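# Push the wrapped bar under the sealing arm

## Task

Push the film-covered bar across the table surface until its long axis lies directly beneath the sealing arm, with that arm passing along the bar's centre line.

## Robot and tools

Robot. Two arms, left_arm and right_arm, each ending in a five-hinge-group hand: right_arm has a right hand, left_arm its mirror image. Base poses in the scene frame: left_arm (+0.054, +0.255, +0.014) m, quat_wxyz (+1.000, 0, 0, +0.003); right_arm (-0.020, -0.371, +0.023) m, quat_wxyz (+1.000, 0, 0, -0.006). A two-camera stand is fixed behind the arms. Something may occasionally nudge a loose object.

Frames. Scene frame: origin at table-top height, halfway between the arms' nominal bases, +z up, +x out over the table, left_arm toward +y (image sides do not follow these names). Fixed cameras and the table use the scene frame. Each arm's reported hand pose, velocities, Hand target and wrist-camera pose are in that arm's own base frame, and its offsets use its base axes. Readings can be off by a few centimetres, more at long reach.

Hand point. It sits just past the index/middle knuckles, in front of the palm. Its axes (right hand): +z along straight fingers toward the tips, +x across the palm away from the thumb, +y out of the palm face; the palm face is at y = -0.062. Straight fingertips reach about 0.139 m beyond the knuckles (knuckles at z = -0.017). On the left hand +x points toward the thumb. A rigid mast near the wrist on the palm side (x +0.05 to +0.10, z -0.16 to -0.11, up to y = +0.06; x sign flips on the left hand) can collide with things. Fingertips have rubber caps; the rest is hard plastic.

execute_actions. Argument actions: a list of actions, run in sequence. Each action is a list of up to 15 rows; each row is one 1/30 s control step; if fewer than 15 rows are given, the final row repeats for the remaining steps (an action lasts 0.5 s). Every row has exactly 48 numbers in [-1, 1], covering both arms even if one stays still, in this order: left_arm dx, dy, dz, rx, ry, rz; left hand's 16 hinge numbers; left current_limit, speed; then right_arm dx, dy, dz, rx, ry, rz; right hand's 16 hinge numbers; right current_limit, speed.

Arm numbers are offsets, not poses: each row's dx..rz is measured from that arm's Hand target at the moment the action begins, never from the previous row, in the arm's base axes. Scale: 1.0 = 0.6 m for dx, dy, dz and 180 degrees for rotation; rx, ry, rz form one rotation vector, turning about the Hand target position. Sending the same offset in the next action moves the arm further. A translation longer than 1.0 is scaled down along its direction. All zeros re-requests the current target.

Hand numbers, in order: index_mcp, index_abd, index_pip, index_dip, middle_mcp, middle_abd, middle_pip, middle_dip, ring_mcp, ring_abd, ring_pip, ring_dip, thumb_cmc, thumb_axl, thumb_mcp, thumb_ipl. Each is an absolute goal angle scaled between the hinge's stops (degrees at +1 / at -1; straight value): finger _mcp (-18/+128; +0.75), _abd (-60/+60; 0.00, sideways away from the thumb toward -1), _pip (-29/+108; +0.58), _dip (-21/+117; +0.70); thumb_cmc (-20/+120; +0.71, toward -1 swings the thumb in front of the palm), thumb_axl (-27/+140; +0.68, rolls the thumb), thumb_mcp (-69/+109; +0.23), thumb_ipl (-77/+108; +0.17). Toward -1 bends the fingers toward the palm. A 0 is a real goal; to keep a hand unchanged, resend its hand_goal, hand_current_limit and hand_speed. current_limit maps -1..+1 to 0..550 mA (minimum 11 mA; low values may not lift a finger); speed sets hinge rate at (speed+1)/2 of 8.5 rad/s. Starting values: +0.4 and -0.6; settings persist.

Argument cameras: list of names (cam_high, cam_low, cam_left_wrist, cam_right_wrist, each 504x504), ["all"], or []. If omitted, an empty actions list returns all images, otherwise none. An unknown name rejects the call. An empty actions list is also a pure look.

zoom_image: camera (one of the four) and region [x0, y0, x1, y1] in that camera's pixels, origin top-left, up to 504 x 504; only cameras in the latest images can be zoomed.

finished_scene: optional scene = 1. Irreversible; the bar must stay in place with the robot not holding it.

Results. Per arm: end_effector_position (m) and end_effector_quat_wxyz in the base frame, Hand target (the last command after clipping; next offsets start here), joint positions, velocities (may be omitted if all read within noise), joint torques (include the arm's weight, have fixed offsets and noise; numbers 3 and 4 wrap at ±28 N m). Hand: hand_goal, hand_measured, hand_current_ma (positive pushes toward -1), hand_state per motor (moving, goal, blocked, overload), hand_current_limit, hand_speed. Small temperature changes may be left out.

Control behaviour. Orientation commands are clipped to 40 degrees from the measured orientation each step; position takes priority. The hand often stops short of its target, and the elbow sags under load, so check the reported position and send the remaining gap as a further offset (command higher if it sags). Very small moves may not start. To release a push, command the target back beyond the current hand point. With the wrist close to the waist axis, small moves can swing the whole arm. Joint ranges (rad): waist ±2.880, shoulder 0 to 3.142, elbow 0 to 3.019 (straight 2.964), wrist pitch -1.693 to 1.571, wrist yaw ±1.571, wrist roll ±2.094.

Avoid. Knocking the bar or anything off the table (failure), hitting fixed or heavy objects hard, letting parts drop, slams, and any contact or squeeze between the two arms. A motor at 495 mA or more for a cumulative 5 s shuts down for 10 s. Motors heat while loaded, stretched or pushing at unreachable targets, also during thinking; MOTOR HOT appears at 85 °C, and at 100 °C that arm drops and stops for 30 to 60 s or more. Commands sent while an arm is stopped are discarded. Time passes during thinking, so keep motion smooth and efficient.

Each tool is called after ">>>" as name([rows], argument=value, ...), one row to a line, values as JSON.

## Session

>>> execute_actions(actions=[], cameras=["all"])

Scene clock: 0.00 s.
left_arm: end_effector_position=(+0.3573, +0.1766, +0.1572) hand_goal=(+0.754, +0.000, +0.576, +0.696, +0.754, +0.000, +0.576, +0.696, +0.754, +0.000, +0.576, +0.696, +0.714, +0.678, +0.226, +0.168) hand_measured=(+0.754, +0.000, +0.576, +0.696, +0.754, +0.000, +0.576, +0.696, +0.754, +0.000, +0.576, +0.696, +0.714, +0.678, +0.226, +0.168) hand_current_ma=(+0, +0, +0, +0, +0, +0, +0, +0, +0, +0, +0, +0, +0, +0, +0, +0) hand_state=(goal, goal, goal, goal, goal, goal, goal, goal, goal, goal, goal, goal, goal, goal, goal, goal) hand_current_limit=0.40 hand_speed=-0.60 end_effector_quat_wxyz=(-0.317, +0.943, +0.099, -0.008) | right_arm: end_effector_position=(+0.4949, +0.1433, +0.3232) hand_goal=(+0.754, +0.000, +0.576, +0.696, +0.754, +0.000, +0.576, +0.696, +0.754, +0.000, +0.576, +0.696, +0.714, +0.678, +0.226, +0.168) hand_measured=(+0.754, +0.000, +0.576, +0.696, +0.754, +0.000, +0.576, +0.696, +0.754, +0.000, +0.576, +0.696, +0.714, +0.678, +0.226, +0.168) hand_current_ma=(+0, +0, +0, +0, +0, +0, +0, +0, +0, +0, +0, +0, +0, +0, +0, +0) hand_state=(goal, goal, goal, goal, goal, goal, goal, goal, goal, goal, goal, goal, goal, goal, goal, goal) hand_current_limit=0.40 hand_speed=-0.60 end_effector_quat_wxyz=(-0.225, +0.649, +0.646, +0.334)
Joint positions: left_arm=[0.387 1.272 1.023 -1.133 -0.62 1.809] | right_arm=[0.102 1.29 1.296 -1.268 -0.782 0.235]
Joint velocities: within noise
Joint torques (N m): no reading
Motor temperatures (°C): left_arm=[28 27 30 28 28 27] | right_arm=[29 36 32 29 27 31]
Heat: left arm: hottest elbow 30 °C; right arm: hottest shoulder 36 °C.
Hand target: left_arm +0.3637, +0.1790, +0.1627; -0.318, +0.943, +0.101, -0.002 | right_arm +0.4999, +0.1438, +0.3362; -0.217, +0.644, +0.648, +0.343

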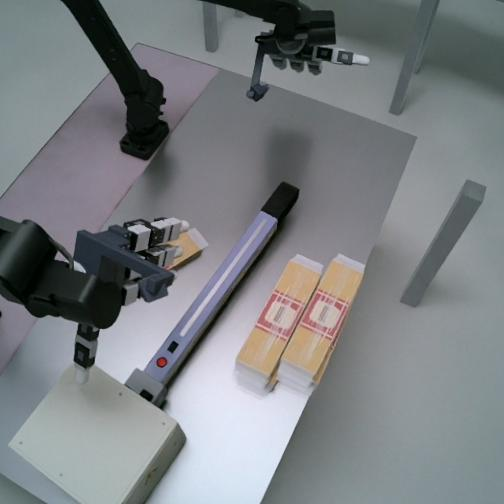

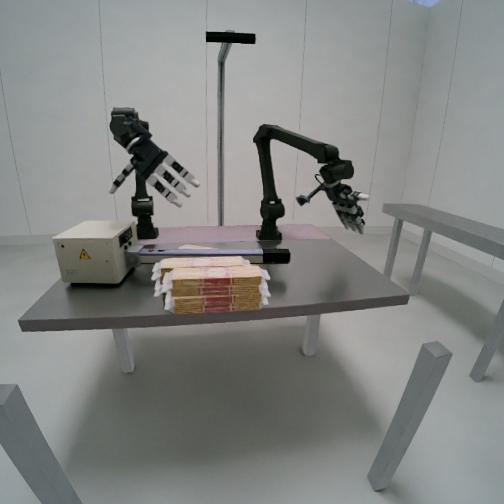

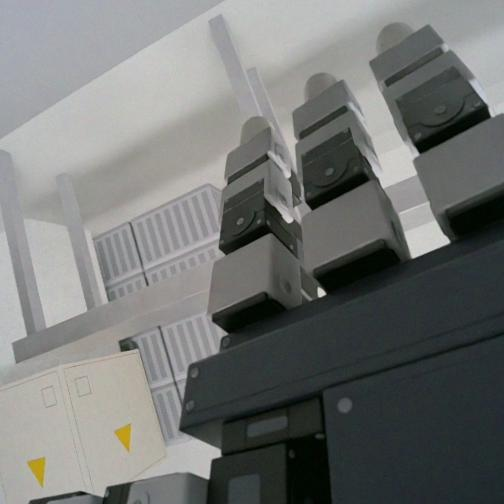

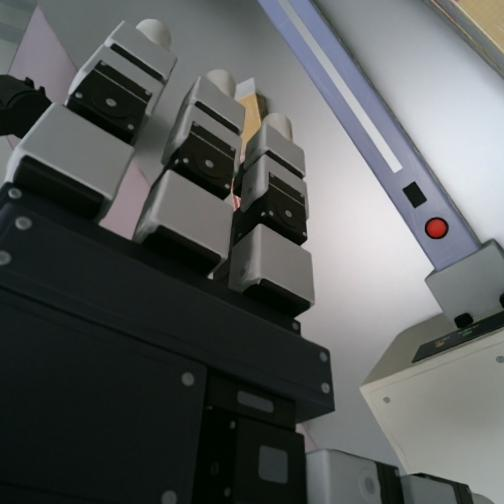

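>>> zoom_image(camera="cam_high", region=[100, 160, 352, 412])

>>> zoom_image(camera="cam_low", region=[30, 190, 310, 330])

>>> zoom_image(camera="cam_right_wrist", region=[180, 0, 504, 324])

Scaled by 2.000.

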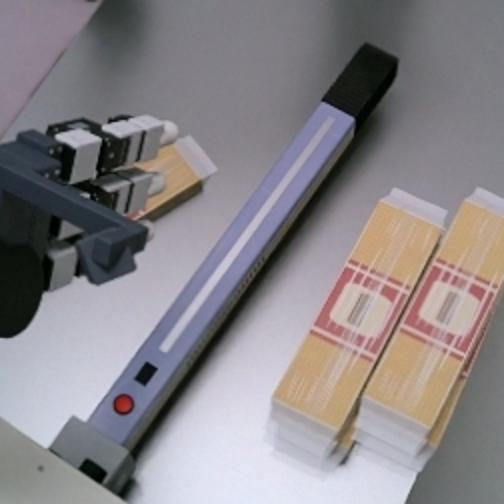

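Scaled by 1.800.

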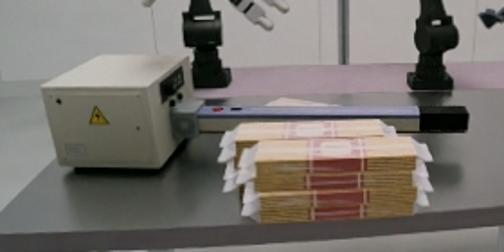

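Scaled by 1.556.

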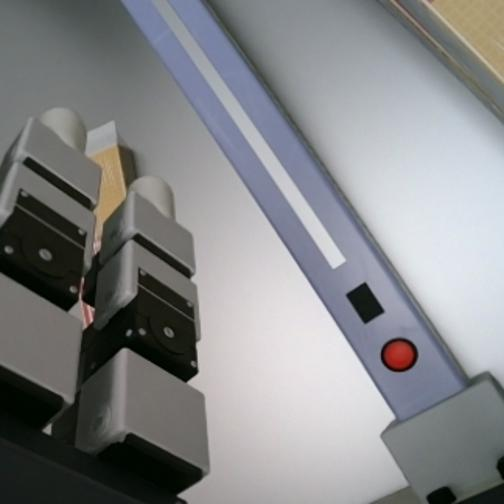

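>>> execute_actions([
  [[0,0,0,0,0,0,0.754,0,0.576,0.696,0.754,0,0.576,0.696,0.754,0,0.576,0.696,0.714,0.678,0.226,0.168,0.4,-0.6,-0.03,0.0,0.02,-0.03,0.007,0,0.754,0,0.576,0.696,0.754,0,0.576,0.696,0.754,0,0.576,0.696,0.714,0.678,0.226,0.168,0.4,-0.6],[0,0,0,0,0,0,0.754,0,0.576,0.696,0.754,0,0.576,0.696,0.754,0,0.576,0.696,0.714,0.678,0.226,0.168,0.4,-0.6,-0.07,0.0,0.05,-0.07,0.015,0,0.754,0,0.576,0.696,0.754,0,0.576,0.696,0.754,0,0.576,0.696,0.714,0.678,0.226,0.168,0.4,-0.6],[0,0,0,0,0,0,0.754,0,0.576,0.696,0.754,0,0.576,0.696,0.754,0,0.576,0.696,0.714,0.678,0.226,0.168,0.4,-0.6,-0.11,0.0,0.08,-0.11,0.025,0,0.754,0,0.576,0.696,0.754,0,0.576,0.696,0.754,0,0.576,0.696,0.714,0.678,0.226,0.168,0.4,-0.6]],
  [[0,0,0,0,0,0,0.754,0,0.576,0.696,0.754,0,0.576,0.696,0.754,0,0.576,0.696,0.714,0.678,0.226,0.168,0.4,-0.6,-0.05,0.0,0.0,-0.05,0.01,0,0.754,0,0.576,0.696,0.754,0,0.576,0.696,0.754,0,0.576,0.696,0.714,0.678,0.226,0.168,0.4,-0.6],[0,0,0,0,0,0,0.754,0,0.576,0.696,0.754,0,0.576,0.696,0.754,0,0.576,0.696,0.714,0.678,0.226,0.168,0.4,-0.6,-0.1,0.0,0.0,-0.1,0.03,0,0.754,0,0.576,0.696,0.754,0,0.576,0.696,0.754,0,0.576,0.696,0.714,0.678,0.226,0.168,0.4,-0.6],[0,0,0,0,0,0,0.754,0,0.576,0.696,0.754,0,0.576,0.696,0.754,0,0.576,0.696,0.714,0.678,0.226,0.168,0.4,-0.6,-0.14,0.0,0.0,-0.15,0.033,0,0.754,0,0.576,0.696,0.754,0,0.576,0.696,0.754,0,0.576,0.696,0.714,0.678,0.226,0.168,0.4,-0.6]],
], cameras=["cam_high", "cam_low", "cam_right_wrist"])

Scene clock: 6.57 s.
left_arm: end_effector_position=(+0.3573, +0.1766, +0.1572) hand_goal=(+0.754, +0.000, +0.576, +0.696, +0.754, +0.000, +0.576, +0.696, +0.754, +0.000, +0.576, +0.696, +0.714, +0.678, +0.226, +0.168) hand_measured=(+0.750, +0.000, +0.576, +0.696, +0.750, +0.000, +0.576, +0.696, +0.750, +0.000, +0.576, +0.696, +0.710, +0.678, +0.224, +0.168) hand_current_ma=(-18, +0, +2, +0, -17, +0, +2, +0, -19, +0, +3, +0, -12, -3, -6, -1) hand_state=(goal, goal, goal, goal, goal, goal, goal, goal, goal, goal, goal, goal, goal, goal, goal, goal) hand_current_limit=0.40 hand_speed=-0.60 end_effector_quat_wxyz=(-0.317, +0.943, +0.099, -0.008) | right_arm: end_effector_position=(+0.3526, +0.1442, +0.3888) hand_goal=(+0.754, +0.000, +0.576, +0.696, +0.754, +0.000, +0.576, +0.696, +0.754, +0.000, +0.576, +0.696, +0.714, +0.678, +0.226, +0.168) hand_measured=(+0.754, +0.002, +0.576, +0.696, +0.754, +0.002, +0.576, +0.696, +0.754, +0.002, +0.576, +0.696, +0.714, +0.678, +0.224, +0.168) hand_current_ma=(-3, +4, +3, +0, -3, +5, +3, +0, -2, +4, +3, +0, +1, -3, -15, -1) hand_state=(goal, goal, goal, goal, goal, goal, goal, goal, goal, goal, goal, goal, goal, goal, goal, goal) hand_current_limit=0.40 hand_speed=-0.60 end_effector_quat_wxyz=(+0.038, +0.696, +0.710, +0.099)
Joint positions: left_arm=[0.387 1.272 1.023 -1.133 -0.62 1.809] | right_arm=[0.571 1.075 1.395 -1.68 0.03 0.547]
Joint torques (N m): left_arm=[1.08 -7.06 11.88 0.5 -0.71 -0.11] | right_arm=[0.73 -7.47 8.7 0.57 0.26 0.19]
Heat: left arm: hottest elbow 31 °C; right arm: hottest shoulder 36 °C.
Hand target: left_arm +0.3637, +0.1790, +0.1627; -0.318, +0.943, +0.101, -0.002 | right_arm +0.3499, +0.1437, +0.3844; +0.000, +0.705, +0.709, +0.000
Off the commanded pose: left_arm 0.009 m, 1 deg | right_arm 0.005 m, 12 deg.
joint sent to its limit (right arm) — joint 4 (wrist pitch), lower limit. The joint targets are off in orientation, not in position.
Images, in order (width x height): cam_high 504x504, cam_low 504x504, cam_right_wrist 504x504.

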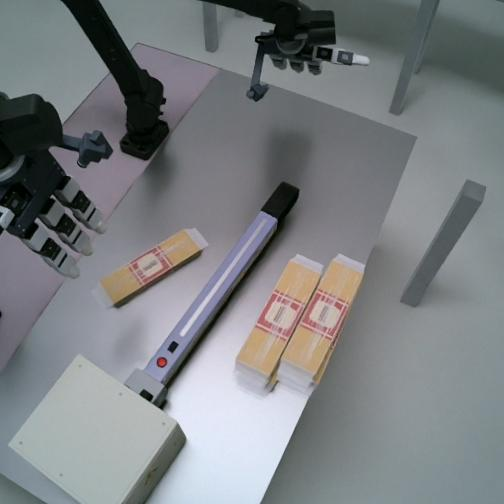

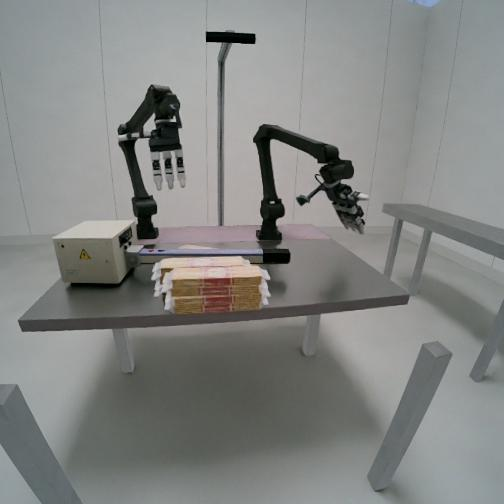

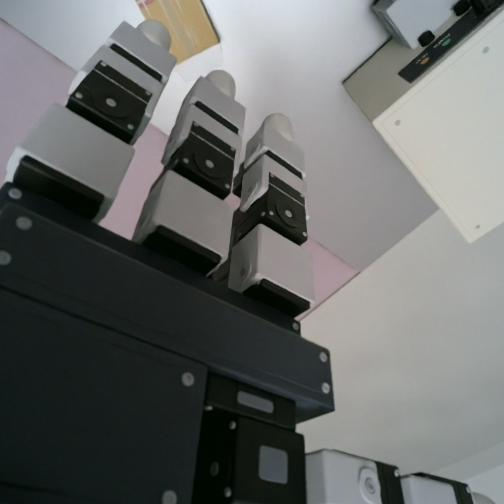

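>>> zoom_image(camera="cam_high", region=[80, 170, 320, 410])

>>> zoom_image(camera="cam_high", region=[80, 210, 230, 330])

>>> zoom_image(camera="cam_low", region=[40, 210, 300, 320])

Scaled by 2.100.

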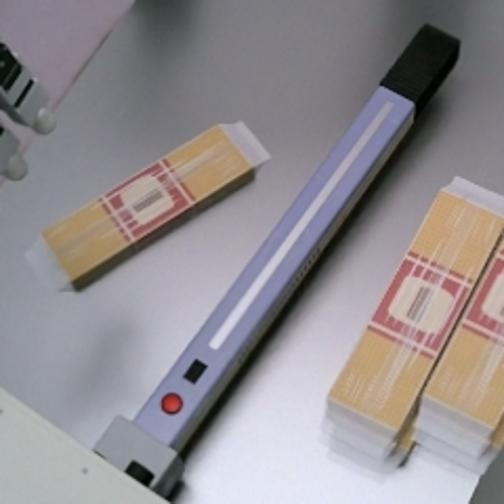

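Scaled by 3.360.

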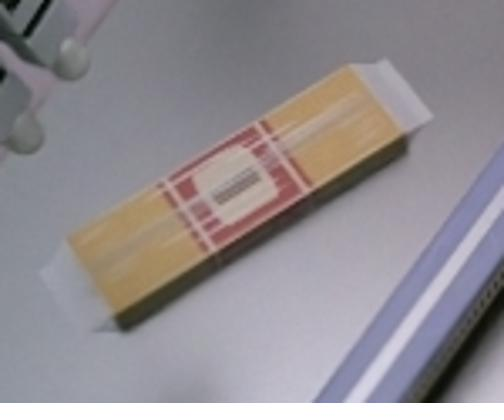

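Scaled by 1.938.

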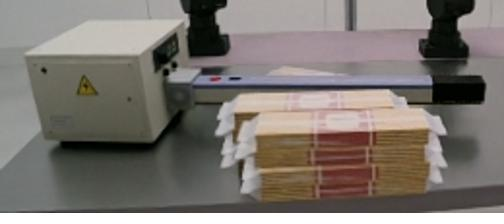

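>>> zoom_image(camera="cam_low", region=[130, 230, 300, 320])

>>> zoom_image(camera="cam_high", region=[140, 210, 220, 290])

Scaled by 2.965.

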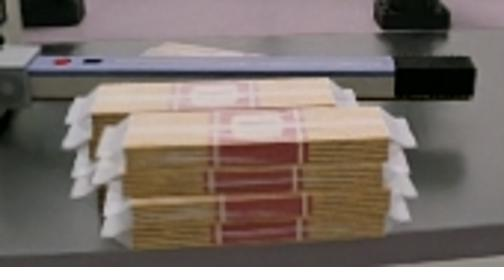

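Scaled by 6.300.

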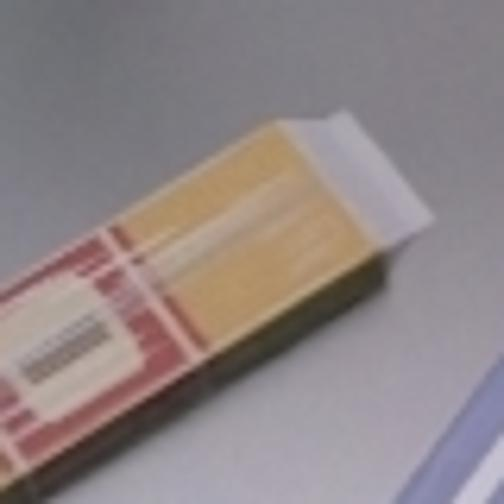

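>>> execute_actions([
  [[0,0,0,0,0,0,0.754,0,0.576,0.696,0.754,0,0.576,0.696,0.754,0,0.576,0.696,0.714,0.678,0.226,0.168,0.4,-0.6,-0.015,0.016,-0.006,0,-0.01,-0.003,0.754,0,0.576,0.696,0.754,0,0.576,0.696,0.754,0,0.576,0.696,0.714,0.678,0.226,0.168,0.4,-0.6],[0,0,0,0,0,0,0.754,0,0.576,0.696,0.754,0,0.576,0.696,0.754,0,0.576,0.696,0.714,0.678,0.226,0.168,0.4,-0.6,-0.03,0.033,-0.013,0,-0.02,-0.006,0.754,0,0.576,0.696,0.754,0,0.576,0.696,0.754,0,0.576,0.696,0.714,0.678,0.226,0.168,0.4,-0.6],[0,0,0,0,0,0,0.754,0,0.576,0.696,0.754,0,0.576,0.696,0.754,0,0.576,0.696,0.714,0.678,0.226,0.168,0.4,-0.6,-0.045,0.05,-0.02,-0.001,-0.03,-0.009,0.754,0,0.576,0.696,0.754,0,0.576,0.696,0.754,0,0.576,0.696,0.714,0.678,0.226,0.168,0.4,-0.6],[0,0,0,0,0,0,0.754,0,0.576,0.696,0.754,0,0.576,0.696,0.754,0,0.576,0.696,0.714,0.678,0.226,0.168,0.4,-0.6,-0.06,0.065,-0.026,-0.002,-0.037,-0.0115,0.754,0,0.576,0.696,0.754,0,0.576,0.696,0.754,0,0.576,0.696,0.714,0.678,0.226,0.168,0.4,-0.6],[0,0,0,0,0,0,0.754,0,0.576,0.696,0.754,0,0.576,0.696,0.754,0,0.576,0.696,0.714,0.678,0.226,0.168,0.4,-0.6,-0.077,0.083,-0.033,-0.002,-0.037,-0.0115,0.754,0,0.576,0.696,0.754,0,0.576,0.696,0.754,0,0.576,0.696,0.714,0.678,0.226,0.168,0.4,-0.6]],
  [[0,0,0,0,0,0,0.754,0,0.576,0.696,0.754,0,0.576,0.696,0.754,0,0.576,0.696,0.714,0.678,0.226,0.168,0.4,-0.6,-0.025,0.027,-0.01,0,-0.01,-0.003,0.754,0,0.576,0.696,0.754,0,0.576,0.696,0.754,0,0.576,0.696,0.714,0.678,0.226,0.168,0.4,-0.6],[0,0,0,0,0,0,0.754,0,0.576,0.696,0.754,0,0.576,0.696,0.754,0,0.576,0.696,0.714,0.678,0.226,0.168,0.4,-0.6,-0.05,0.055,-0.022,0,-0.025,-0.007,0.754,0,0.576,0.696,0.754,0,0.576,0.696,0.754,0,0.576,0.696,0.714,0.678,0.226,0.168,0.4,-0.6],[0,0,0,0,0,0,0.754,0,0.576,0.696,0.754,0,0.576,0.696,0.754,0,0.576,0.696,0.714,0.678,0.226,0.168,0.4,-0.6,-0.077,0.083,-0.033,-0.002,-0.037,-0.0115,0.754,0,0.576,0.696,0.754,0,0.576,0.696,0.754,0,0.576,0.696,0.714,0.678,0.226,0.168,0.4,-0.6]],
  [[0,0,0,0,0,0,0.754,0,0.576,0.696,0.754,0,0.576,0.696,0.754,0,0.576,0.696,0.714,0.678,0.226,0.168,0.4,-0.6,-0.03,0.034,-0.013,0,-0.015,-0.005,0.754,0,0.576,0.696,0.754,0,0.576,0.696,0.754,0,0.576,0.696,0.714,0.678,0.226,0.168,0.4,-0.6],[0,0,0,0,0,0,0.754,0,0.576,0.696,0.754,0,0.576,0.696,0.754,0,0.576,0.696,0.714,0.678,0.226,0.168,0.4,-0.6,-0.058,0.063,-0.025,0,-0.03,-0.009,0.754,0,0.576,0.696,0.754,0,0.576,0.696,0.754,0,0.576,0.696,0.714,0.678,0.226,0.168,0.4,-0.6],[0,0,0,0,0,0,0.754,0,0.576,0.696,0.754,0,0.576,0.696,0.754,0,0.576,0.696,0.714,0.678,0.226,0.168,0.4,-0.6,-0.077,0.083,-0.033,-0.002,-0.037,-0.0115,0.754,0,0.576,0.696,0.754,0,0.576,0.696,0.754,0,0.576,0.696,0.714,0.678,0.226,0.168,0.4,-0.6]],
], cameras=["cam_high", "cam_right_wrist"])

Scene clock: 12.77 s.
left_arm: end_effector_position=(+0.3573, +0.1766, +0.1572) hand_goal=(+0.754, +0.000, +0.576, +0.696, +0.754, +0.000, +0.576, +0.696, +0.754, +0.000, +0.576, +0.696, +0.714, +0.678, +0.226, +0.168) hand_measured=(+0.750, +0.000, +0.576, +0.696, +0.750, +0.000, +0.576, +0.696, +0.750, +0.000, +0.576, +0.696, +0.710, +0.678, +0.224, +0.168) hand_current_ma=(-18, +0, +2, +0, -17, +0, +2, +0, -19, +0, +3, +0, -12, -3, -6, -1) hand_state=(goal, goal, goal, goal, goal, goal, goal, goal, goal, goal, goal, goal, goal, goal, goal, goal) hand_current_limit=0.40 hand_speed=-0.60 end_effector_quat_wxyz=(-0.317, +0.943, +0.099, -0.008) | right_arm: end_effector_position=(+0.2098, +0.2917, +0.3276) hand_goal=(+0.754, +0.000, +0.576, +0.696, +0.754, +0.000, +0.576, +0.696, +0.754, +0.000, +0.576, +0.696, +0.714, +0.678, +0.226, +0.168) hand_measured=(+0.754, +0.002, +0.576, +0.696, +0.756, +0.002, +0.576, +0.696, +0.756, +0.002, +0.576, +0.696, +0.716, +0.678, +0.222, +0.168) hand_current_ma=(+4, +4, +3, +0, +4, +5, +3, +0, +5, +4, +3, +0, +6, -3, -16, -1) hand_state=(goal, goal, goal, goal, goal, goal, goal, goal, goal, goal, goal, goal, goal, goal, goal, goal) hand_current_limit=0.40 hand_speed=-0.60 end_effector_quat_wxyz=(+0.128, +0.725, +0.667, +0.116)
Joint positions: left_arm=[0.387 1.272 1.023 -1.133 -0.62 1.809] | right_arm=[1.351 1.206 1.278 -1.597 0.343 1.427]
Joint torques (N m): left_arm=[1.08 -7.06 11.85 0.49 -0.71 -0.11] | right_arm=[-0.03 -9.17 9.4 0.57 0.59 0.19]
Heat: left arm: hottest elbow 31 °C; right arm: hottest shoulder 36 °C.
Hand target: left_arm +0.3637, +0.1790, +0.1627; -0.318, +0.943, +0.101, -0.002 | right_arm +0.2112, +0.2931, +0.3249; +0.130, +0.731, +0.659, +0.115
Off the commanded pose: left_arm 0.009 m, 1 deg | right_arm 0.003 m, 1 deg.
Images, in order (width x height): cam_high 504x504, cam_right_wrist 504x504.

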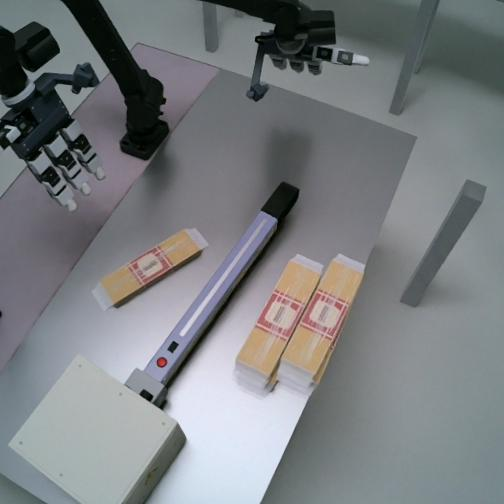

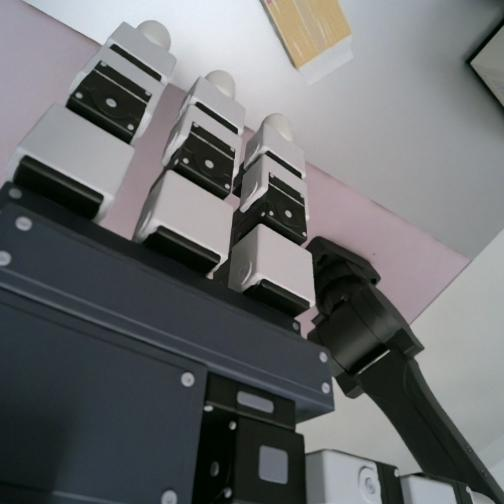

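>>> execute_actions([
  [[0,0,0,0,0,0,0.754,0,0.576,0.696,0.754,0,0.576,0.696,0.754,0,0.576,0.696,0.714,0.678,0.226,0.168,0.4,-0.6,0,0,-0.025,0,0,0,0.754,0,0.576,0.696,0.754,0,0.576,0.696,0.754,0,0.576,0.696,0.714,0.678,0.226,0.168,0.4,-0.6],[0,0,0,0,0,0,0.754,0,0.576,0.696,0.754,0,0.576,0.696,0.754,0,0.576,0.696,0.714,0.678,0.226,0.168,0.4,-0.6,0,0,-0.05,0,0,0,0.754,0,0.576,0.696,0.754,0,0.576,0.696,0.754,0,0.576,0.696,0.714,0.678,0.226,0.168,0.4,-0.6],[0,0,0,0,0,0,0.754,0,0.576,0.696,0.754,0,0.576,0.696,0.754,0,0.576,0.696,0.714,0.678,0.226,0.168,0.4,-0.6,0,0,-0.085,0,0,0,0.754,0,0.576,0.696,0.754,0,0.576,0.696,0.754,0,0.576,0.696,0.714,0.678,0.226,0.168,0.4,-0.6],[0,0,0,0,0,0,0.754,0,0.576,0.696,0.754,0,0.576,0.696,0.754,0,0.576,0.696,0.714,0.678,0.226,0.168,0.4,-0.6,0,0,-0.12,0,0,0,0.754,0,0.576,0.696,0.754,0,0.576,0.696,0.754,0,0.576,0.696,0.714,0.678,0.226,0.168,0.4,-0.6]],
  [[0,0,0,0,0,0,0.754,0,0.576,0.696,0.754,0,0.576,0.696,0.754,0,0.576,0.696,0.714,0.678,0.226,0.168,0.4,-0.6,0,0,-0.03,0,0,0,0.754,0,0.576,0.696,0.754,0,0.576,0.696,0.754,0,0.576,0.696,0.714,0.678,0.226,0.168,0.4,-0.6],[0,0,0,0,0,0,0.754,0,0.576,0.696,0.754,0,0.576,0.696,0.754,0,0.576,0.696,0.714,0.678,0.226,0.168,0.4,-0.6,0,0,-0.06,0,0,0,0.754,0,0.576,0.696,0.754,0,0.576,0.696,0.754,0,0.576,0.696,0.714,0.678,0.226,0.168,0.4,-0.6],[0,0,0,0,0,0,0.754,0,0.576,0.696,0.754,0,0.576,0.696,0.754,0,0.576,0.696,0.714,0.678,0.226,0.168,0.4,-0.6,0,0,-0.09,0,0,0,0.754,0,0.576,0.696,0.754,0,0.576,0.696,0.754,0,0.576,0.696,0.714,0.678,0.226,0.168,0.4,-0.6],[0,0,0,0,0,0,0.754,0,0.576,0.696,0.754,0,0.576,0.696,0.754,0,0.576,0.696,0.714,0.678,0.226,0.168,0.4,-0.6,0,0,-0.12,0,0,0,0.754,0,0.576,0.696,0.754,0,0.576,0.696,0.754,0,0.576,0.696,0.714,0.678,0.226,0.168,0.4,-0.6]],
], cameras=["cam_high", "cam_low", "cam_right_wrist"])

Scene clock: 14.63 s.
left_arm: end_effector_position=(+0.3573, +0.1766, +0.1572) hand_goal=(+0.754, +0.000, +0.576, +0.696, +0.754, +0.000, +0.576, +0.696, +0.754, +0.000, +0.576, +0.696, +0.714, +0.678, +0.226, +0.168) hand_measured=(+0.750, +0.000, +0.576, +0.696, +0.750, +0.000, +0.576, +0.696, +0.750, +0.000, +0.576, +0.696, +0.710, +0.678, +0.224, +0.168) hand_current_ma=(-18, +0, +2, +0, -17, +0, +2, +0, -19, +0, +3, +0, -12, -3, -6, -1) hand_state=(goal, goal, goal, goal, goal, goal, goal, goal, goal, goal, goal, goal, goal, goal, goal, goal) hand_current_limit=0.40 hand_speed=-0.60 end_effector_quat_wxyz=(-0.317, +0.943, +0.099, -0.008) | right_arm: end_effector_position=(+0.2101, +0.2928, +0.1854) hand_goal=(+0.754, +0.000, +0.576, +0.696, +0.754, +0.000, +0.576, +0.696, +0.754, +0.000, +0.576, +0.696, +0.714, +0.678, +0.226, +0.168) hand_measured=(+0.754, +0.002, +0.576, +0.696, +0.756, +0.002, +0.576, +0.696, +0.756, +0.002, +0.576, +0.696, +0.716, +0.678, +0.222, +0.168) hand_current_ma=(+4, +4, +3, +0, +4, +5, +3, +0, +5, +4, +3, +0, +6, -3, -16, -1) hand_state=(goal, goal, goal, goal, goal, goal, goal, goal, goal, goal, goal, goal, goal, goal, goal, goal) hand_current_limit=0.40 hand_speed=-0.60 end_effector_quat_wxyz=(+0.128, +0.727, +0.664, +0.116)
Joint positions: left_arm=[0.387 1.272 1.023 -1.133 -0.62 1.809] | right_arm=[1.351 1.258 0.943 -1.211 0.344 1.433]
Joint torques (N m): left_arm=[1.03 -7.18 11.9 0.47 -0.72 -0.12] | right_arm=[-0.03 -9.41 8.7 0.84 0.55 0.15]
Heat: left arm: hottest elbow 32 °C; right arm: hottest shoulder 36 °C.
Hand target: left_arm +0.3637, +0.1790, +0.1627; -0.318, +0.943, +0.101, -0.002 | right_arm +0.2112, +0.2932, +0.1810; +0.130, +0.731, +0.659, +0.115
Off the commanded pose: left_arm 0.009 m, 1 deg | right_arm 0.005 m, 1 deg.
Images, in order (width x height): cam_high 504x504, cam_low 504x504, cam_right_wrist 504x504.

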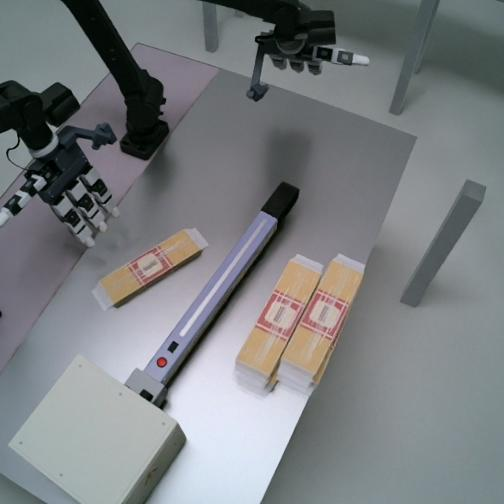

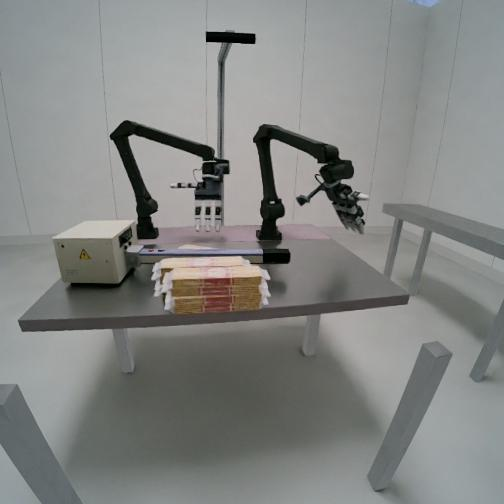

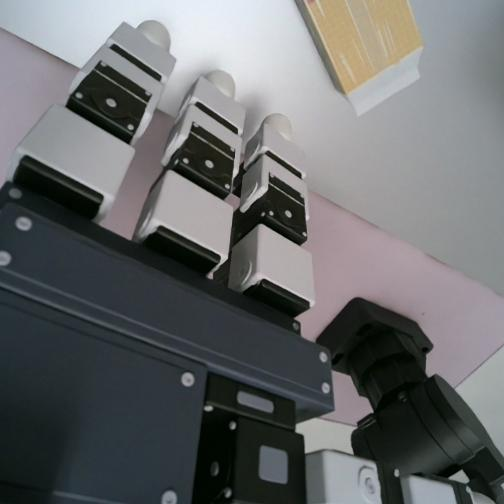

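>>> zoom_image(camera="cam_high", region=[40, 170, 220, 320])

>>> zoom_image(camera="cam_low", region=[120, 160, 300, 320])

Scaled by 2.800.

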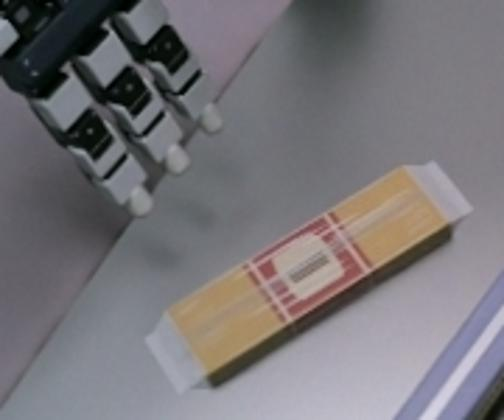

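Scaled by 2.800.

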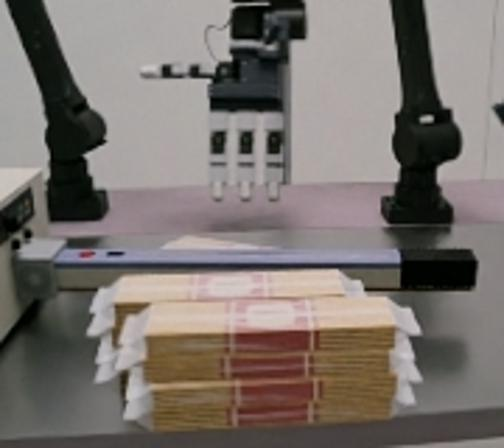

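>>> execute_actions([
  [[0,0,0,0,0,0,0.754,0,0.576,0.696,0.754,0,0.576,0.696,0.754,0,0.576,0.696,0.714,0.678,0.226,0.168,0.4,-0.6,0,0,-0.02,0,0,0,0.754,0,0.576,0.696,0.754,0,0.576,0.696,0.754,0,0.576,0.696,0.714,0.678,0.226,0.168,0.4,-0.6],[0,0,0,0,0,0,0.754,0,0.576,0.696,0.754,0,0.576,0.696,0.754,0,0.576,0.696,0.714,0.678,0.226,0.168,0.4,-0.6,0,0,-0.04,0,0,0,0.754,0,0.576,0.696,0.754,0,0.576,0.696,0.754,0,0.576,0.696,0.714,0.678,0.226,0.168,0.4,-0.6],[0,0,0,0,0,0,0.754,0,0.576,0.696,0.754,0,0.576,0.696,0.754,0,0.576,0.696,0.714,0.678,0.226,0.168,0.4,-0.6,0,0,-0.06,0,0,0,0.754,0,0.576,0.696,0.754,0,0.576,0.696,0.754,0,0.576,0.696,0.714,0.678,0.226,0.168,0.4,-0.6],[0,0,0,0,0,0,0.754,0,0.576,0.696,0.754,0,0.576,0.696,0.754,0,0.576,0.696,0.714,0.678,0.226,0.168,0.4,-0.6,0,0,-0.078,0,0,0,0.754,0,0.576,0.696,0.754,0,0.576,0.696,0.754,0,0.576,0.696,0.714,0.678,0.226,0.168,0.4,-0.6]],
], cameras=["cam_high", "cam_low", "cam_right_wrist"])

>>> zoom_image(camera="cam_high", region=[70, 190, 190, 310])

>>> zoom_image(camera="cam_low", region=[150, 190, 270, 290])

Scene clock: 16.70 s.
left_arm: end_effector_position=(+0.3573, +0.1766, +0.1572) hand_goal=(+0.754, +0.000, +0.576, +0.696, +0.754, +0.000, +0.576, +0.696, +0.754, +0.000, +0.576, +0.696, +0.714, +0.678, +0.226, +0.168) hand_measured=(+0.750, +0.000, +0.576, +0.696, +0.750, +0.000, +0.576, +0.696, +0.750, +0.000, +0.576, +0.696, +0.710, +0.678, +0.224, +0.168) hand_current_ma=(-18, +0, +2, +0, -17, +0, +2, +0, -19, +0, +3, +0, -12, -3, -6, -1) hand_state=(goal, goal, goal, goal, goal, goal, goal, goal, goal, goal, goal, goal, goal, goal, goal, goal) hand_current_limit=0.40 hand_speed=-0.60 end_effector_quat_wxyz=(-0.317, +0.943, +0.099, -0.008) | right_arm: end_effector_position=(+0.2103, +0.2935, +0.1390) hand_goal=(+0.754, +0.000, +0.576, +0.696, +0.754, +0.000, +0.576, +0.696, +0.754, +0.000, +0.576, +0.696, +0.714, +0.678, +0.226, +0.168) hand_measured=(+0.754, +0.002, +0.576, +0.696, +0.756, +0.002, +0.576, +0.696, +0.756, +0.002, +0.576, +0.696, +0.716, +0.678, +0.222, +0.168) hand_current_ma=(+4, +4, +3, +0, +4, +5, +3, +0, +5, +4, +3, +0, +6, -3, -16, -1) hand_state=(goal, goal, goal, goal, goal, goal, goal, goal, goal, goal, goal, goal, goal, goal, goal, goal) hand_current_limit=0.40 hand_speed=-0.60 end_effector_quat_wxyz=(+0.127, +0.727, +0.664, +0.117)
Joint positions: left_arm=[0.387 1.272 1.023 -1.133 -0.62 1.809] | right_arm=[1.351 1.31 0.858 -1.072 0.344 1.433]
Joint torques (N m): left_arm=[1.08 -7.18 11.92 0.51 -0.72 -0.12] | right_arm=[-0.03 -9.64 8.25 0.8 0.57 0.15]
Heat: left arm: hottest elbow 32 °C; right arm: hottest shoulder 36 °C.
Hand target: left_arm +0.3637, +0.1790, +0.1627; -0.318, +0.943, +0.101, -0.002 | right_arm +0.2112, +0.2931, +0.1341; +0.130, +0.731, +0.659, +0.115
Off the commanded pose: left_arm 0.009 m, 1 deg | right_arm 0.005 m, 1 deg.
Images, in order (width x height): cam_high 504x504, cam_low 504x504, cam_right_wrist 504x504.

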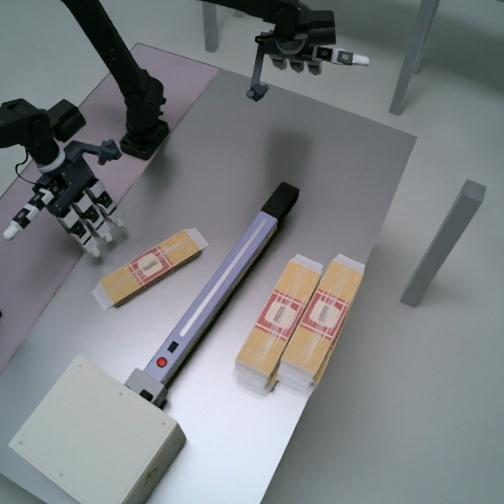

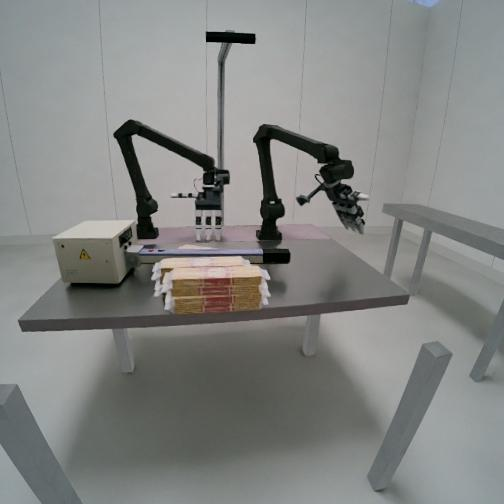

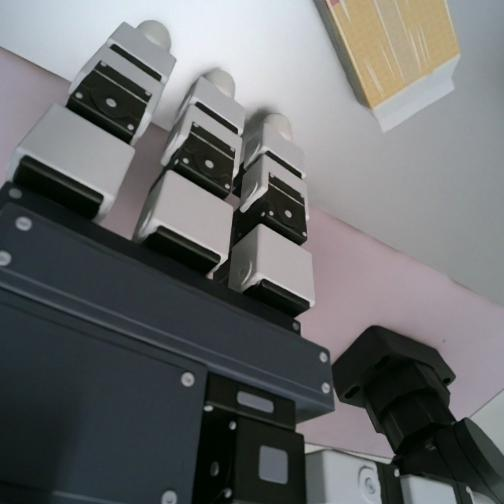

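Scaled by 4.200.

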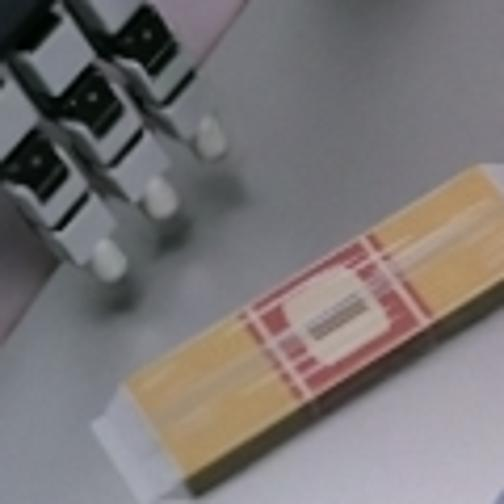

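Scaled by 4.200.

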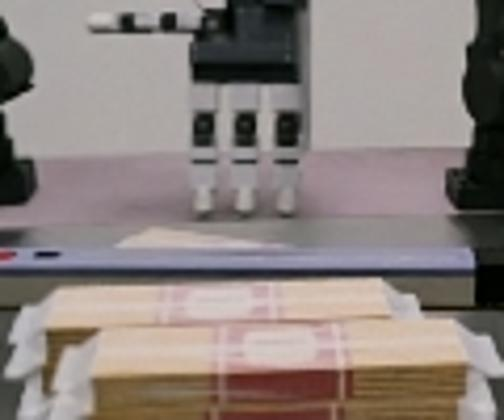

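>>> execute_actions([
  [[0,0,0,0,0,0,0.754,0,0.576,0.696,0.754,0,0.576,0.696,0.754,0,0.576,0.696,0.714,0.678,0.226,0.168,0.4,-0.6,0,0,-0.012,0,0,0,0.754,0,0.576,0.696,0.754,0,0.576,0.696,0.754,0,0.576,0.696,0.714,0.678,0.226,0.168,0.4,-0.6],[0,0,0,0,0,0,0.754,0,0.576,0.696,0.754,0,0.576,0.696,0.754,0,0.576,0.696,0.714,0.678,0.226,0.168,0.4,-0.6,0,0,-0.024,0,0,0,0.754,0,0.576,0.696,0.754,0,0.576,0.696,0.754,0,0.576,0.696,0.714,0.678,0.226,0.168,0.4,-0.6]],
], cameras=["cam_high", "cam_low"])

>>> zoom_image(camera="cam_high", region=[80, 200, 160, 280])

>>> zoom_image(camera="cam_low", region=[170, 210, 250, 270])

Scene clock: 17.67 s.
left_arm: end_effector_position=(+0.3573, +0.1766, +0.1572) hand_goal=(+0.754, +0.000, +0.576, +0.696, +0.754, +0.000, +0.576, +0.696, +0.754, +0.000, +0.576, +0.696, +0.714, +0.678, +0.226, +0.168) hand_measured=(+0.750, +0.000, +0.576, +0.696, +0.750, +0.000, +0.576, +0.696, +0.750, +0.000, +0.576, +0.696, +0.710, +0.678, +0.224, +0.168) hand_current_ma=(-18, +0, +2, +0, -17, +0, +2, +0, -19, +0, +3, +0, -12, -3, -6, -1) hand_state=(goal, goal, goal, goal, goal, goal, goal, goal, goal, goal, goal, goal, goal, goal, goal, goal) hand_current_limit=0.40 hand_speed=-0.60 end_effector_quat_wxyz=(-0.317, +0.943, +0.099, -0.008) | right_arm: end_effector_position=(+0.2106, +0.2951, +0.1274) hand_goal=(+0.754, +0.000, +0.576, +0.696, +0.754, +0.000, +0.576, +0.696, +0.754, +0.000, +0.576, +0.696, +0.714, +0.678, +0.226, +0.168) hand_measured=(+0.754, +0.002, +0.576, +0.696, +0.756, +0.002, +0.576, +0.696, +0.756, +0.002, +0.576, +0.696, +0.716, +0.678, +0.222, +0.168) hand_current_ma=(+4, +4, +3, +0, +4, +5, +3, +0, +5, +4, +3, +0, +6, -3, -16, -1) hand_state=(goal, goal, goal, goal, goal, goal, goal, goal, goal, goal, goal, goal, goal, goal, goal, goal) hand_current_limit=0.40 hand_speed=-0.60 end_effector_quat_wxyz=(+0.125, +0.728, +0.664, +0.120)
Joint positions: left_arm=[0.387 1.272 1.023 -1.133 -0.62 1.809] | right_arm=[1.351 1.325 0.838 -1.029 0.344 1.433]
Joint torques (N m): left_arm=[1.03 -7.06 11.89 0.49 -0.7 -0.12] | right_arm=[0.03 -9.29 7.77 0.76 0.56 0.14]
Heat: left arm: hottest elbow 32 °C; right arm: hottest shoulder 36 °C.
Hand target: left_arm +0.3637, +0.1790, +0.1627; -0.318, +0.943, +0.101, -0.002 | right_arm +0.2112, +0.2930, +0.1197; +0.130, +0.731, +0.659, +0.115
Off the commanded pose: left_arm 0.009 m, 1 deg | right_arm 0.008 m, 1 deg.
Images, in order (width x height): cam_high 504x504, cam_low 504x504.

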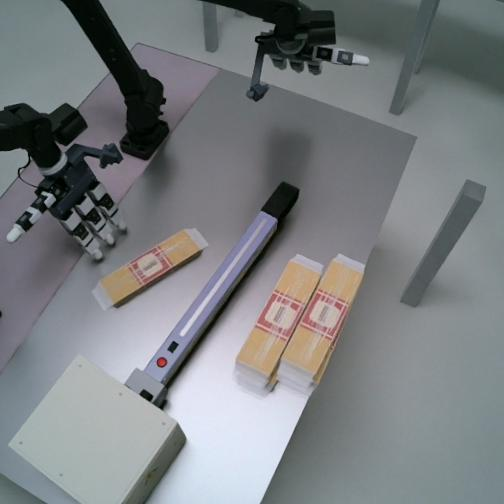

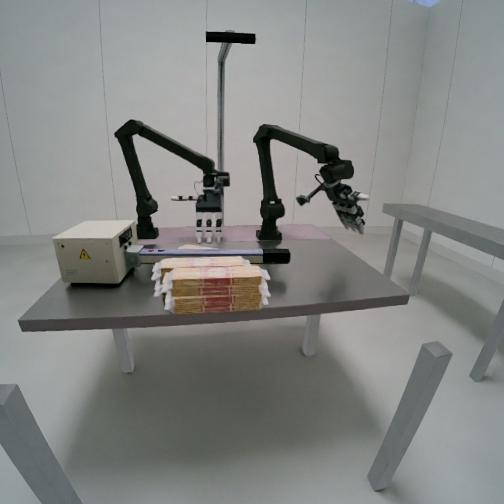

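Scaled by 6.300.

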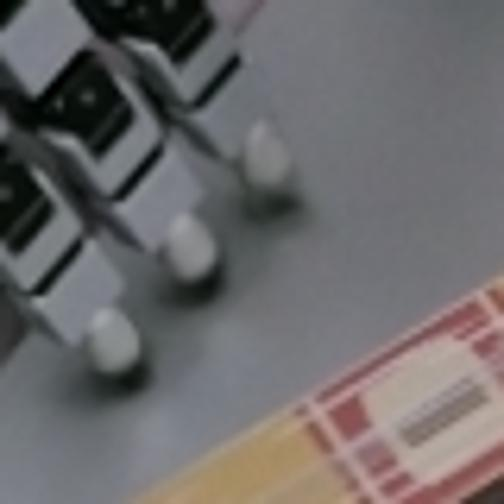

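Scaled by 6.300.

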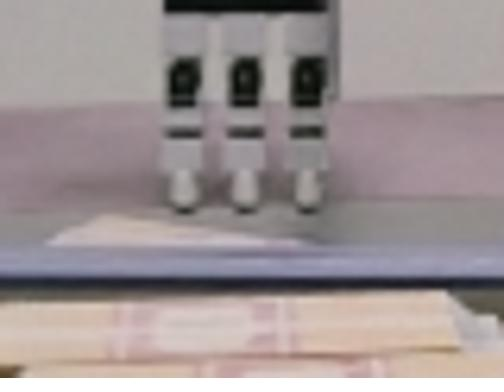

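>>> execute_actions([
  [[0,0,0,0,0,0,0.754,0,0.576,0.696,0.754,0,0.576,0.696,0.754,0,0.576,0.696,0.714,0.678,0.226,0.168,0.4,-0.6,0.015,-0.012,0.008,0,0,0,0.754,0,0.576,0.696,0.754,0,0.576,0.696,0.754,0,0.576,0.696,0.714,0.678,0.226,0.168,0.4,-0.6],[0,0,0,0,0,0,0.754,0,0.576,0.696,0.754,0,0.576,0.696,0.754,0,0.576,0.696,0.714,0.678,0.226,0.168,0.4,-0.6,0.03,-0.024,0.012,0,0,0,0.754,0,0.576,0.696,0.754,0,0.576,0.696,0.754,0,0.576,0.696,0.714,0.678,0.226,0.168,0.4,-0.6],[0,0,0,0,0,0,0.754,0,0.576,0.696,0.754,0,0.576,0.696,0.754,0,0.576,0.696,0.714,0.678,0.226,0.168,0.4,-0.6,0.0465,-0.035,0.012,0,0,0,0.754,0,0.576,0.696,0.754,0,0.576,0.696,0.754,0,0.576,0.696,0.714,0.678,0.226,0.168,0.4,-0.6]],
  [[0,0,0,0,0,0,0.754,0,0.576,0.696,0.754,0,0.576,0.696,0.754,0,0.576,0.696,0.714,0.678,0.226,0.168,0.4,-0.6,0.015,-0.0015,0,0,0,0,0.754,0,0.576,0.696,0.754,0,0.576,0.696,0.754,0,0.576,0.696,0.714,0.678,0.226,0.168,0.4,-0.6],[0,0,0,0,0,0,0.754,0,0.576,0.696,0.754,0,0.576,0.696,0.754,0,0.576,0.696,0.714,0.678,0.226,0.168,0.4,-0.6,0.03,-0.0033,0,0,0,0,0.754,0,0.576,0.696,0.754,0,0.576,0.696,0.754,0,0.576,0.696,0.714,0.678,0.226,0.168,0.4,-0.6]],
], cameras=["cam_high"])

>>> zoom_image(camera="cam_high", region=[80, 200, 200, 320])

Scene clock: 19.80 s.
left_arm: end_effector_position=(+0.3573, +0.1766, +0.1572) hand_goal=(+0.754, +0.000, +0.576, +0.696, +0.754, +0.000, +0.576, +0.696, +0.754, +0.000, +0.576, +0.696, +0.714, +0.678, +0.226, +0.168) hand_measured=(+0.750, +0.000, +0.576, +0.696, +0.750, +0.000, +0.576, +0.696, +0.750, +0.000, +0.576, +0.696, +0.710, +0.678, +0.224, +0.168) hand_current_ma=(-18, +0, +2, +0, -17, +0, +2, +0, -19, +0, +3, +0, -12, -3, -6, -1) hand_state=(goal, goal, goal, goal, goal, goal, goal, goal, goal, goal, goal, goal, goal, goal, goal, goal) hand_current_limit=0.40 hand_speed=-0.60 end_effector_quat_wxyz=(-0.317, +0.943, +0.099, -0.008) | right_arm: end_effector_position=(+0.2549, +0.2670, +0.1230) hand_goal=(+0.754, +0.000, +0.576, +0.696, +0.754, +0.000, +0.576, +0.696, +0.754, +0.000, +0.576, +0.696, +0.714, +0.678, +0.226, +0.168) hand_measured=(+0.756, +0.002, +0.576, +0.696, +0.756, +0.002, +0.576, +0.696, +0.756, +0.002, +0.576, +0.696, +0.716, +0.678, +0.222, +0.168) hand_current_ma=(+4, +4, +3, +0, +5, +5, +3, +0, +5, +4, +3, +0, +6, -3, -16, -1) hand_state=(goal, goal, goal, goal, goal, goal, goal, goal, goal, goal, goal, goal, goal, goal, goal, goal) hand_current_limit=0.40 hand_speed=-0.60 end_effector_quat_wxyz=(+0.135, +0.735, +0.656, +0.107)
Joint positions: left_arm=[0.387 1.272 1.023 -1.133 -0.62 1.809] | right_arm=[1.201 1.311 0.811 -0.999 0.339 1.302]
Joint torques (N m): left_arm=[1.14 -7.12 11.92 0.5 -0.72 -0.11] | right_arm=[-0.03 -11.58 8.5 0.79 0.37 -0.14]
Heat: left arm: hottest elbow 32 °C; right arm: hottest shoulder 36 °C.
Hand target: left_arm +0.3637, +0.1790, +0.1627; -0.318, +0.943, +0.101, -0.002 | right_arm +0.2572, +0.2700, +0.1269; +0.130, +0.732, +0.659, +0.115
Off the commanded pose: left_arm 0.009 m, 1 deg | right_arm 0.005 m, 1 deg.
Images, in order (width x height): cam_high 504x504.

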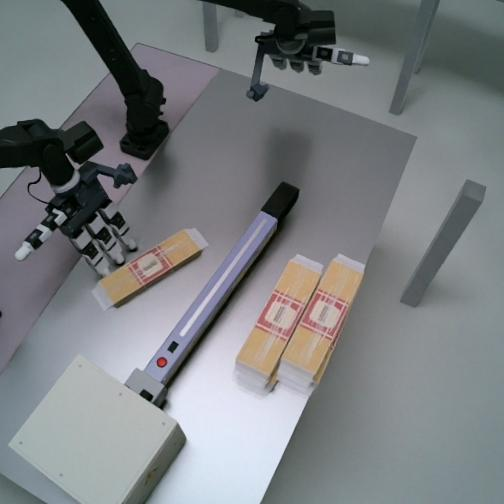

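Scaled by 4.200.

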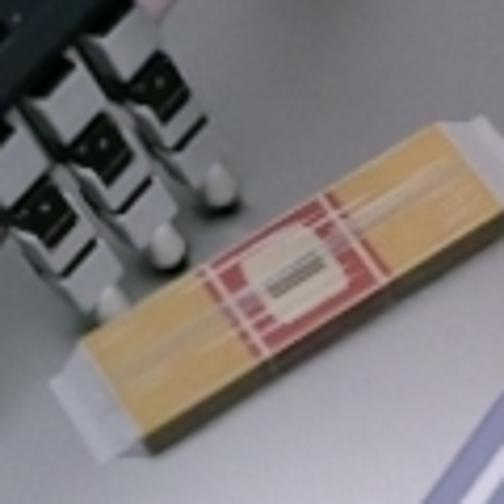

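>>> execute_actions([
  [[0,0,0,0,0,0,0.754,0,0.576,0.696,0.754,0,0.576,0.696,0.754,0,0.576,0.696,0.714,0.678,0.226,0.168,0.4,-0.6,0.01,-0.001,0.003,0,0,0,0.754,0,0.576,0.696,0.754,0,0.576,0.696,0.754,0,0.576,0.696,0.714,0.678,0.226,0.168,0.4,-0.6],[0,0,0,0,0,0,0.754,0,0.576,0.696,0.754,0,0.576,0.696,0.754,0,0.576,0.696,0.714,0.678,0.226,0.168,0.4,-0.6,0.02,-0.002,0.005,0,0,0,0.754,0,0.576,0.696,0.754,0,0.576,0.696,0.754,0,0.576,0.696,0.714,0.678,0.226,0.168,0.4,-0.6],[0,0,0,0,0,0,0.754,0,0.576,0.696,0.754,0,0.576,0.696,0.754,0,0.576,0.696,0.714,0.678,0.226,0.168,0.4,-0.6,0.03,-0.0033,0.005,0,0,0,0.754,0,0.576,0.696,0.754,0,0.576,0.696,0.754,0,0.576,0.696,0.714,0.678,0.226,0.168,0.4,-0.6]],
  [[0,0,0,0,0,0,0.754,0,0.576,0.696,0.754,0,0.576,0.696,0.754,0,0.576,0.696,0.714,0.678,0.226,0.168,0.4,-0.6,0.01,-0.001,0,0,0,0,0.754,0,0.576,0.696,0.754,0,0.576,0.696,0.754,0,0.576,0.696,0.714,0.678,0.226,0.168,0.4,-0.6],[0,0,0,0,0,0,0.754,0,0.576,0.696,0.754,0,0.576,0.696,0.754,0,0.576,0.696,0.714,0.678,0.226,0.168,0.4,-0.6,0.02,-0.0022,0,0,0,0,0.754,0,0.576,0.696,0.754,0,0.576,0.696,0.754,0,0.576,0.696,0.714,0.678,0.226,0.168,0.4,-0.6],[0,0,0,0,0,0,0.754,0,0.576,0.696,0.754,0,0.576,0.696,0.754,0,0.576,0.696,0.714,0.678,0.226,0.168,0.4,-0.6,0.03,-0.0033,0,0,0,0,0.754,0,0.576,0.696,0.754,0,0.576,0.696,0.754,0,0.576,0.696,0.714,0.678,0.226,0.168,0.4,-0.6],[0,0,0,0,0,0,0.754,0,0.576,0.696,0.754,0,0.576,0.696,0.754,0,0.576,0.696,0.714,0.678,0.226,0.168,0.4,-0.6,0.04,-0.0044,0,0,0,0,0.754,0,0.576,0.696,0.754,0,0.576,0.696,0.754,0,0.576,0.696,0.714,0.678,0.226,0.168,0.4,-0.6]],
], cameras=["cam_high"])

>>> zoom_image(camera="cam_high", region=[80, 190, 220, 330])

Scene clock: 21.63 s.
left_arm: end_effector_position=(+0.3573, +0.1766, +0.1572) hand_goal=(+0.754, +0.000, +0.576, +0.696, +0.754, +0.000, +0.576, +0.696, +0.754, +0.000, +0.576, +0.696, +0.714, +0.678, +0.226, +0.168) hand_measured=(+0.750, +0.000, +0.576, +0.696, +0.750, +0.000, +0.576, +0.696, +0.750, +0.000, +0.576, +0.696, +0.710, +0.678, +0.224, +0.168) hand_current_ma=(-18, +0, +2, +0, -17, +0, +2, +0, -19, +0, +3, +0, -12, -3, -6, -1) hand_state=(goal, goal, goal, goal, goal, goal, goal, goal, goal, goal, goal, goal, goal, goal, goal, goal) hand_current_limit=0.40 hand_speed=-0.60 end_effector_quat_wxyz=(-0.317, +0.943, +0.099, -0.008) | right_arm: end_effector_position=(+0.2903, +0.2519, +0.1225) hand_goal=(+0.754, +0.000, +0.576, +0.696, +0.754, +0.000, +0.576, +0.696, +0.754, +0.000, +0.576, +0.696, +0.714, +0.678, +0.226, +0.168) hand_measured=(+0.764, +0.000, +0.580, +0.696, +0.756, +0.002, +0.576, +0.696, +0.756, +0.002, +0.576, +0.696, +0.716, +0.678, +0.222, +0.168) hand_current_ma=(+45, +3, +18, +2, +5, +5, +3, +0, +5, +4, +3, +0, +7, -3, -16, -1) hand_state=(goal, goal, goal, goal, goal, goal, goal, goal, goal, goal, goal, goal, goal, goal, goal, goal) hand_current_limit=0.40 hand_speed=-0.60 end_effector_quat_wxyz=(+0.135, +0.735, +0.657, +0.102)
Joint positions: left_arm=[0.387 1.272 1.023 -1.133 -0.62 1.809] | right_arm=[1.083 1.311 0.811 -0.968 0.325 1.179]
Joint torques (N m): left_arm=[1.2 -7.06 11.88 0.49 -0.71 -0.11] | right_arm=[-0.09 -9.47 11.22 0.94 0.44 -0.1]
Heat: left arm: hottest elbow 32 °C; right arm: hottest shoulder 36 °C.
Hand target: left_arm +0.3637, +0.1790, +0.1627; -0.318, +0.943, +0.101, -0.002 | right_arm +0.2991, +0.2654, +0.1299; +0.130, +0.731, +0.659, +0.115
Off the commanded pose: left_arm 0.009 m, 1 deg | right_arm 0.018 m, 2 deg.
Images, in order (width x height): cam_high 504x504.

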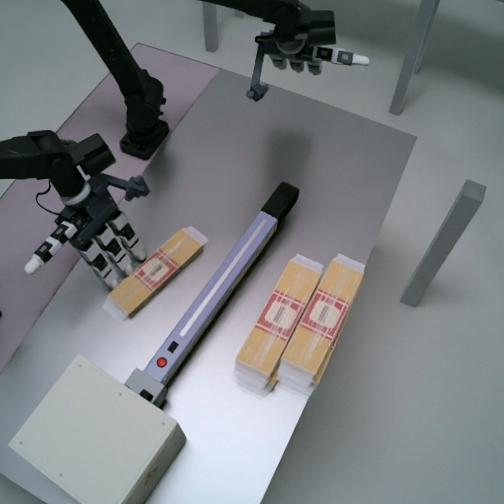

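Scaled by 3.600.

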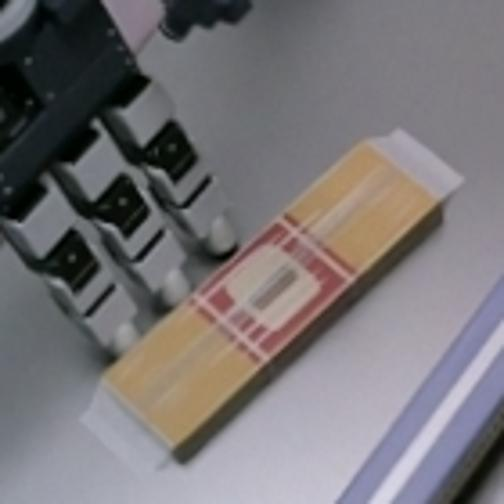

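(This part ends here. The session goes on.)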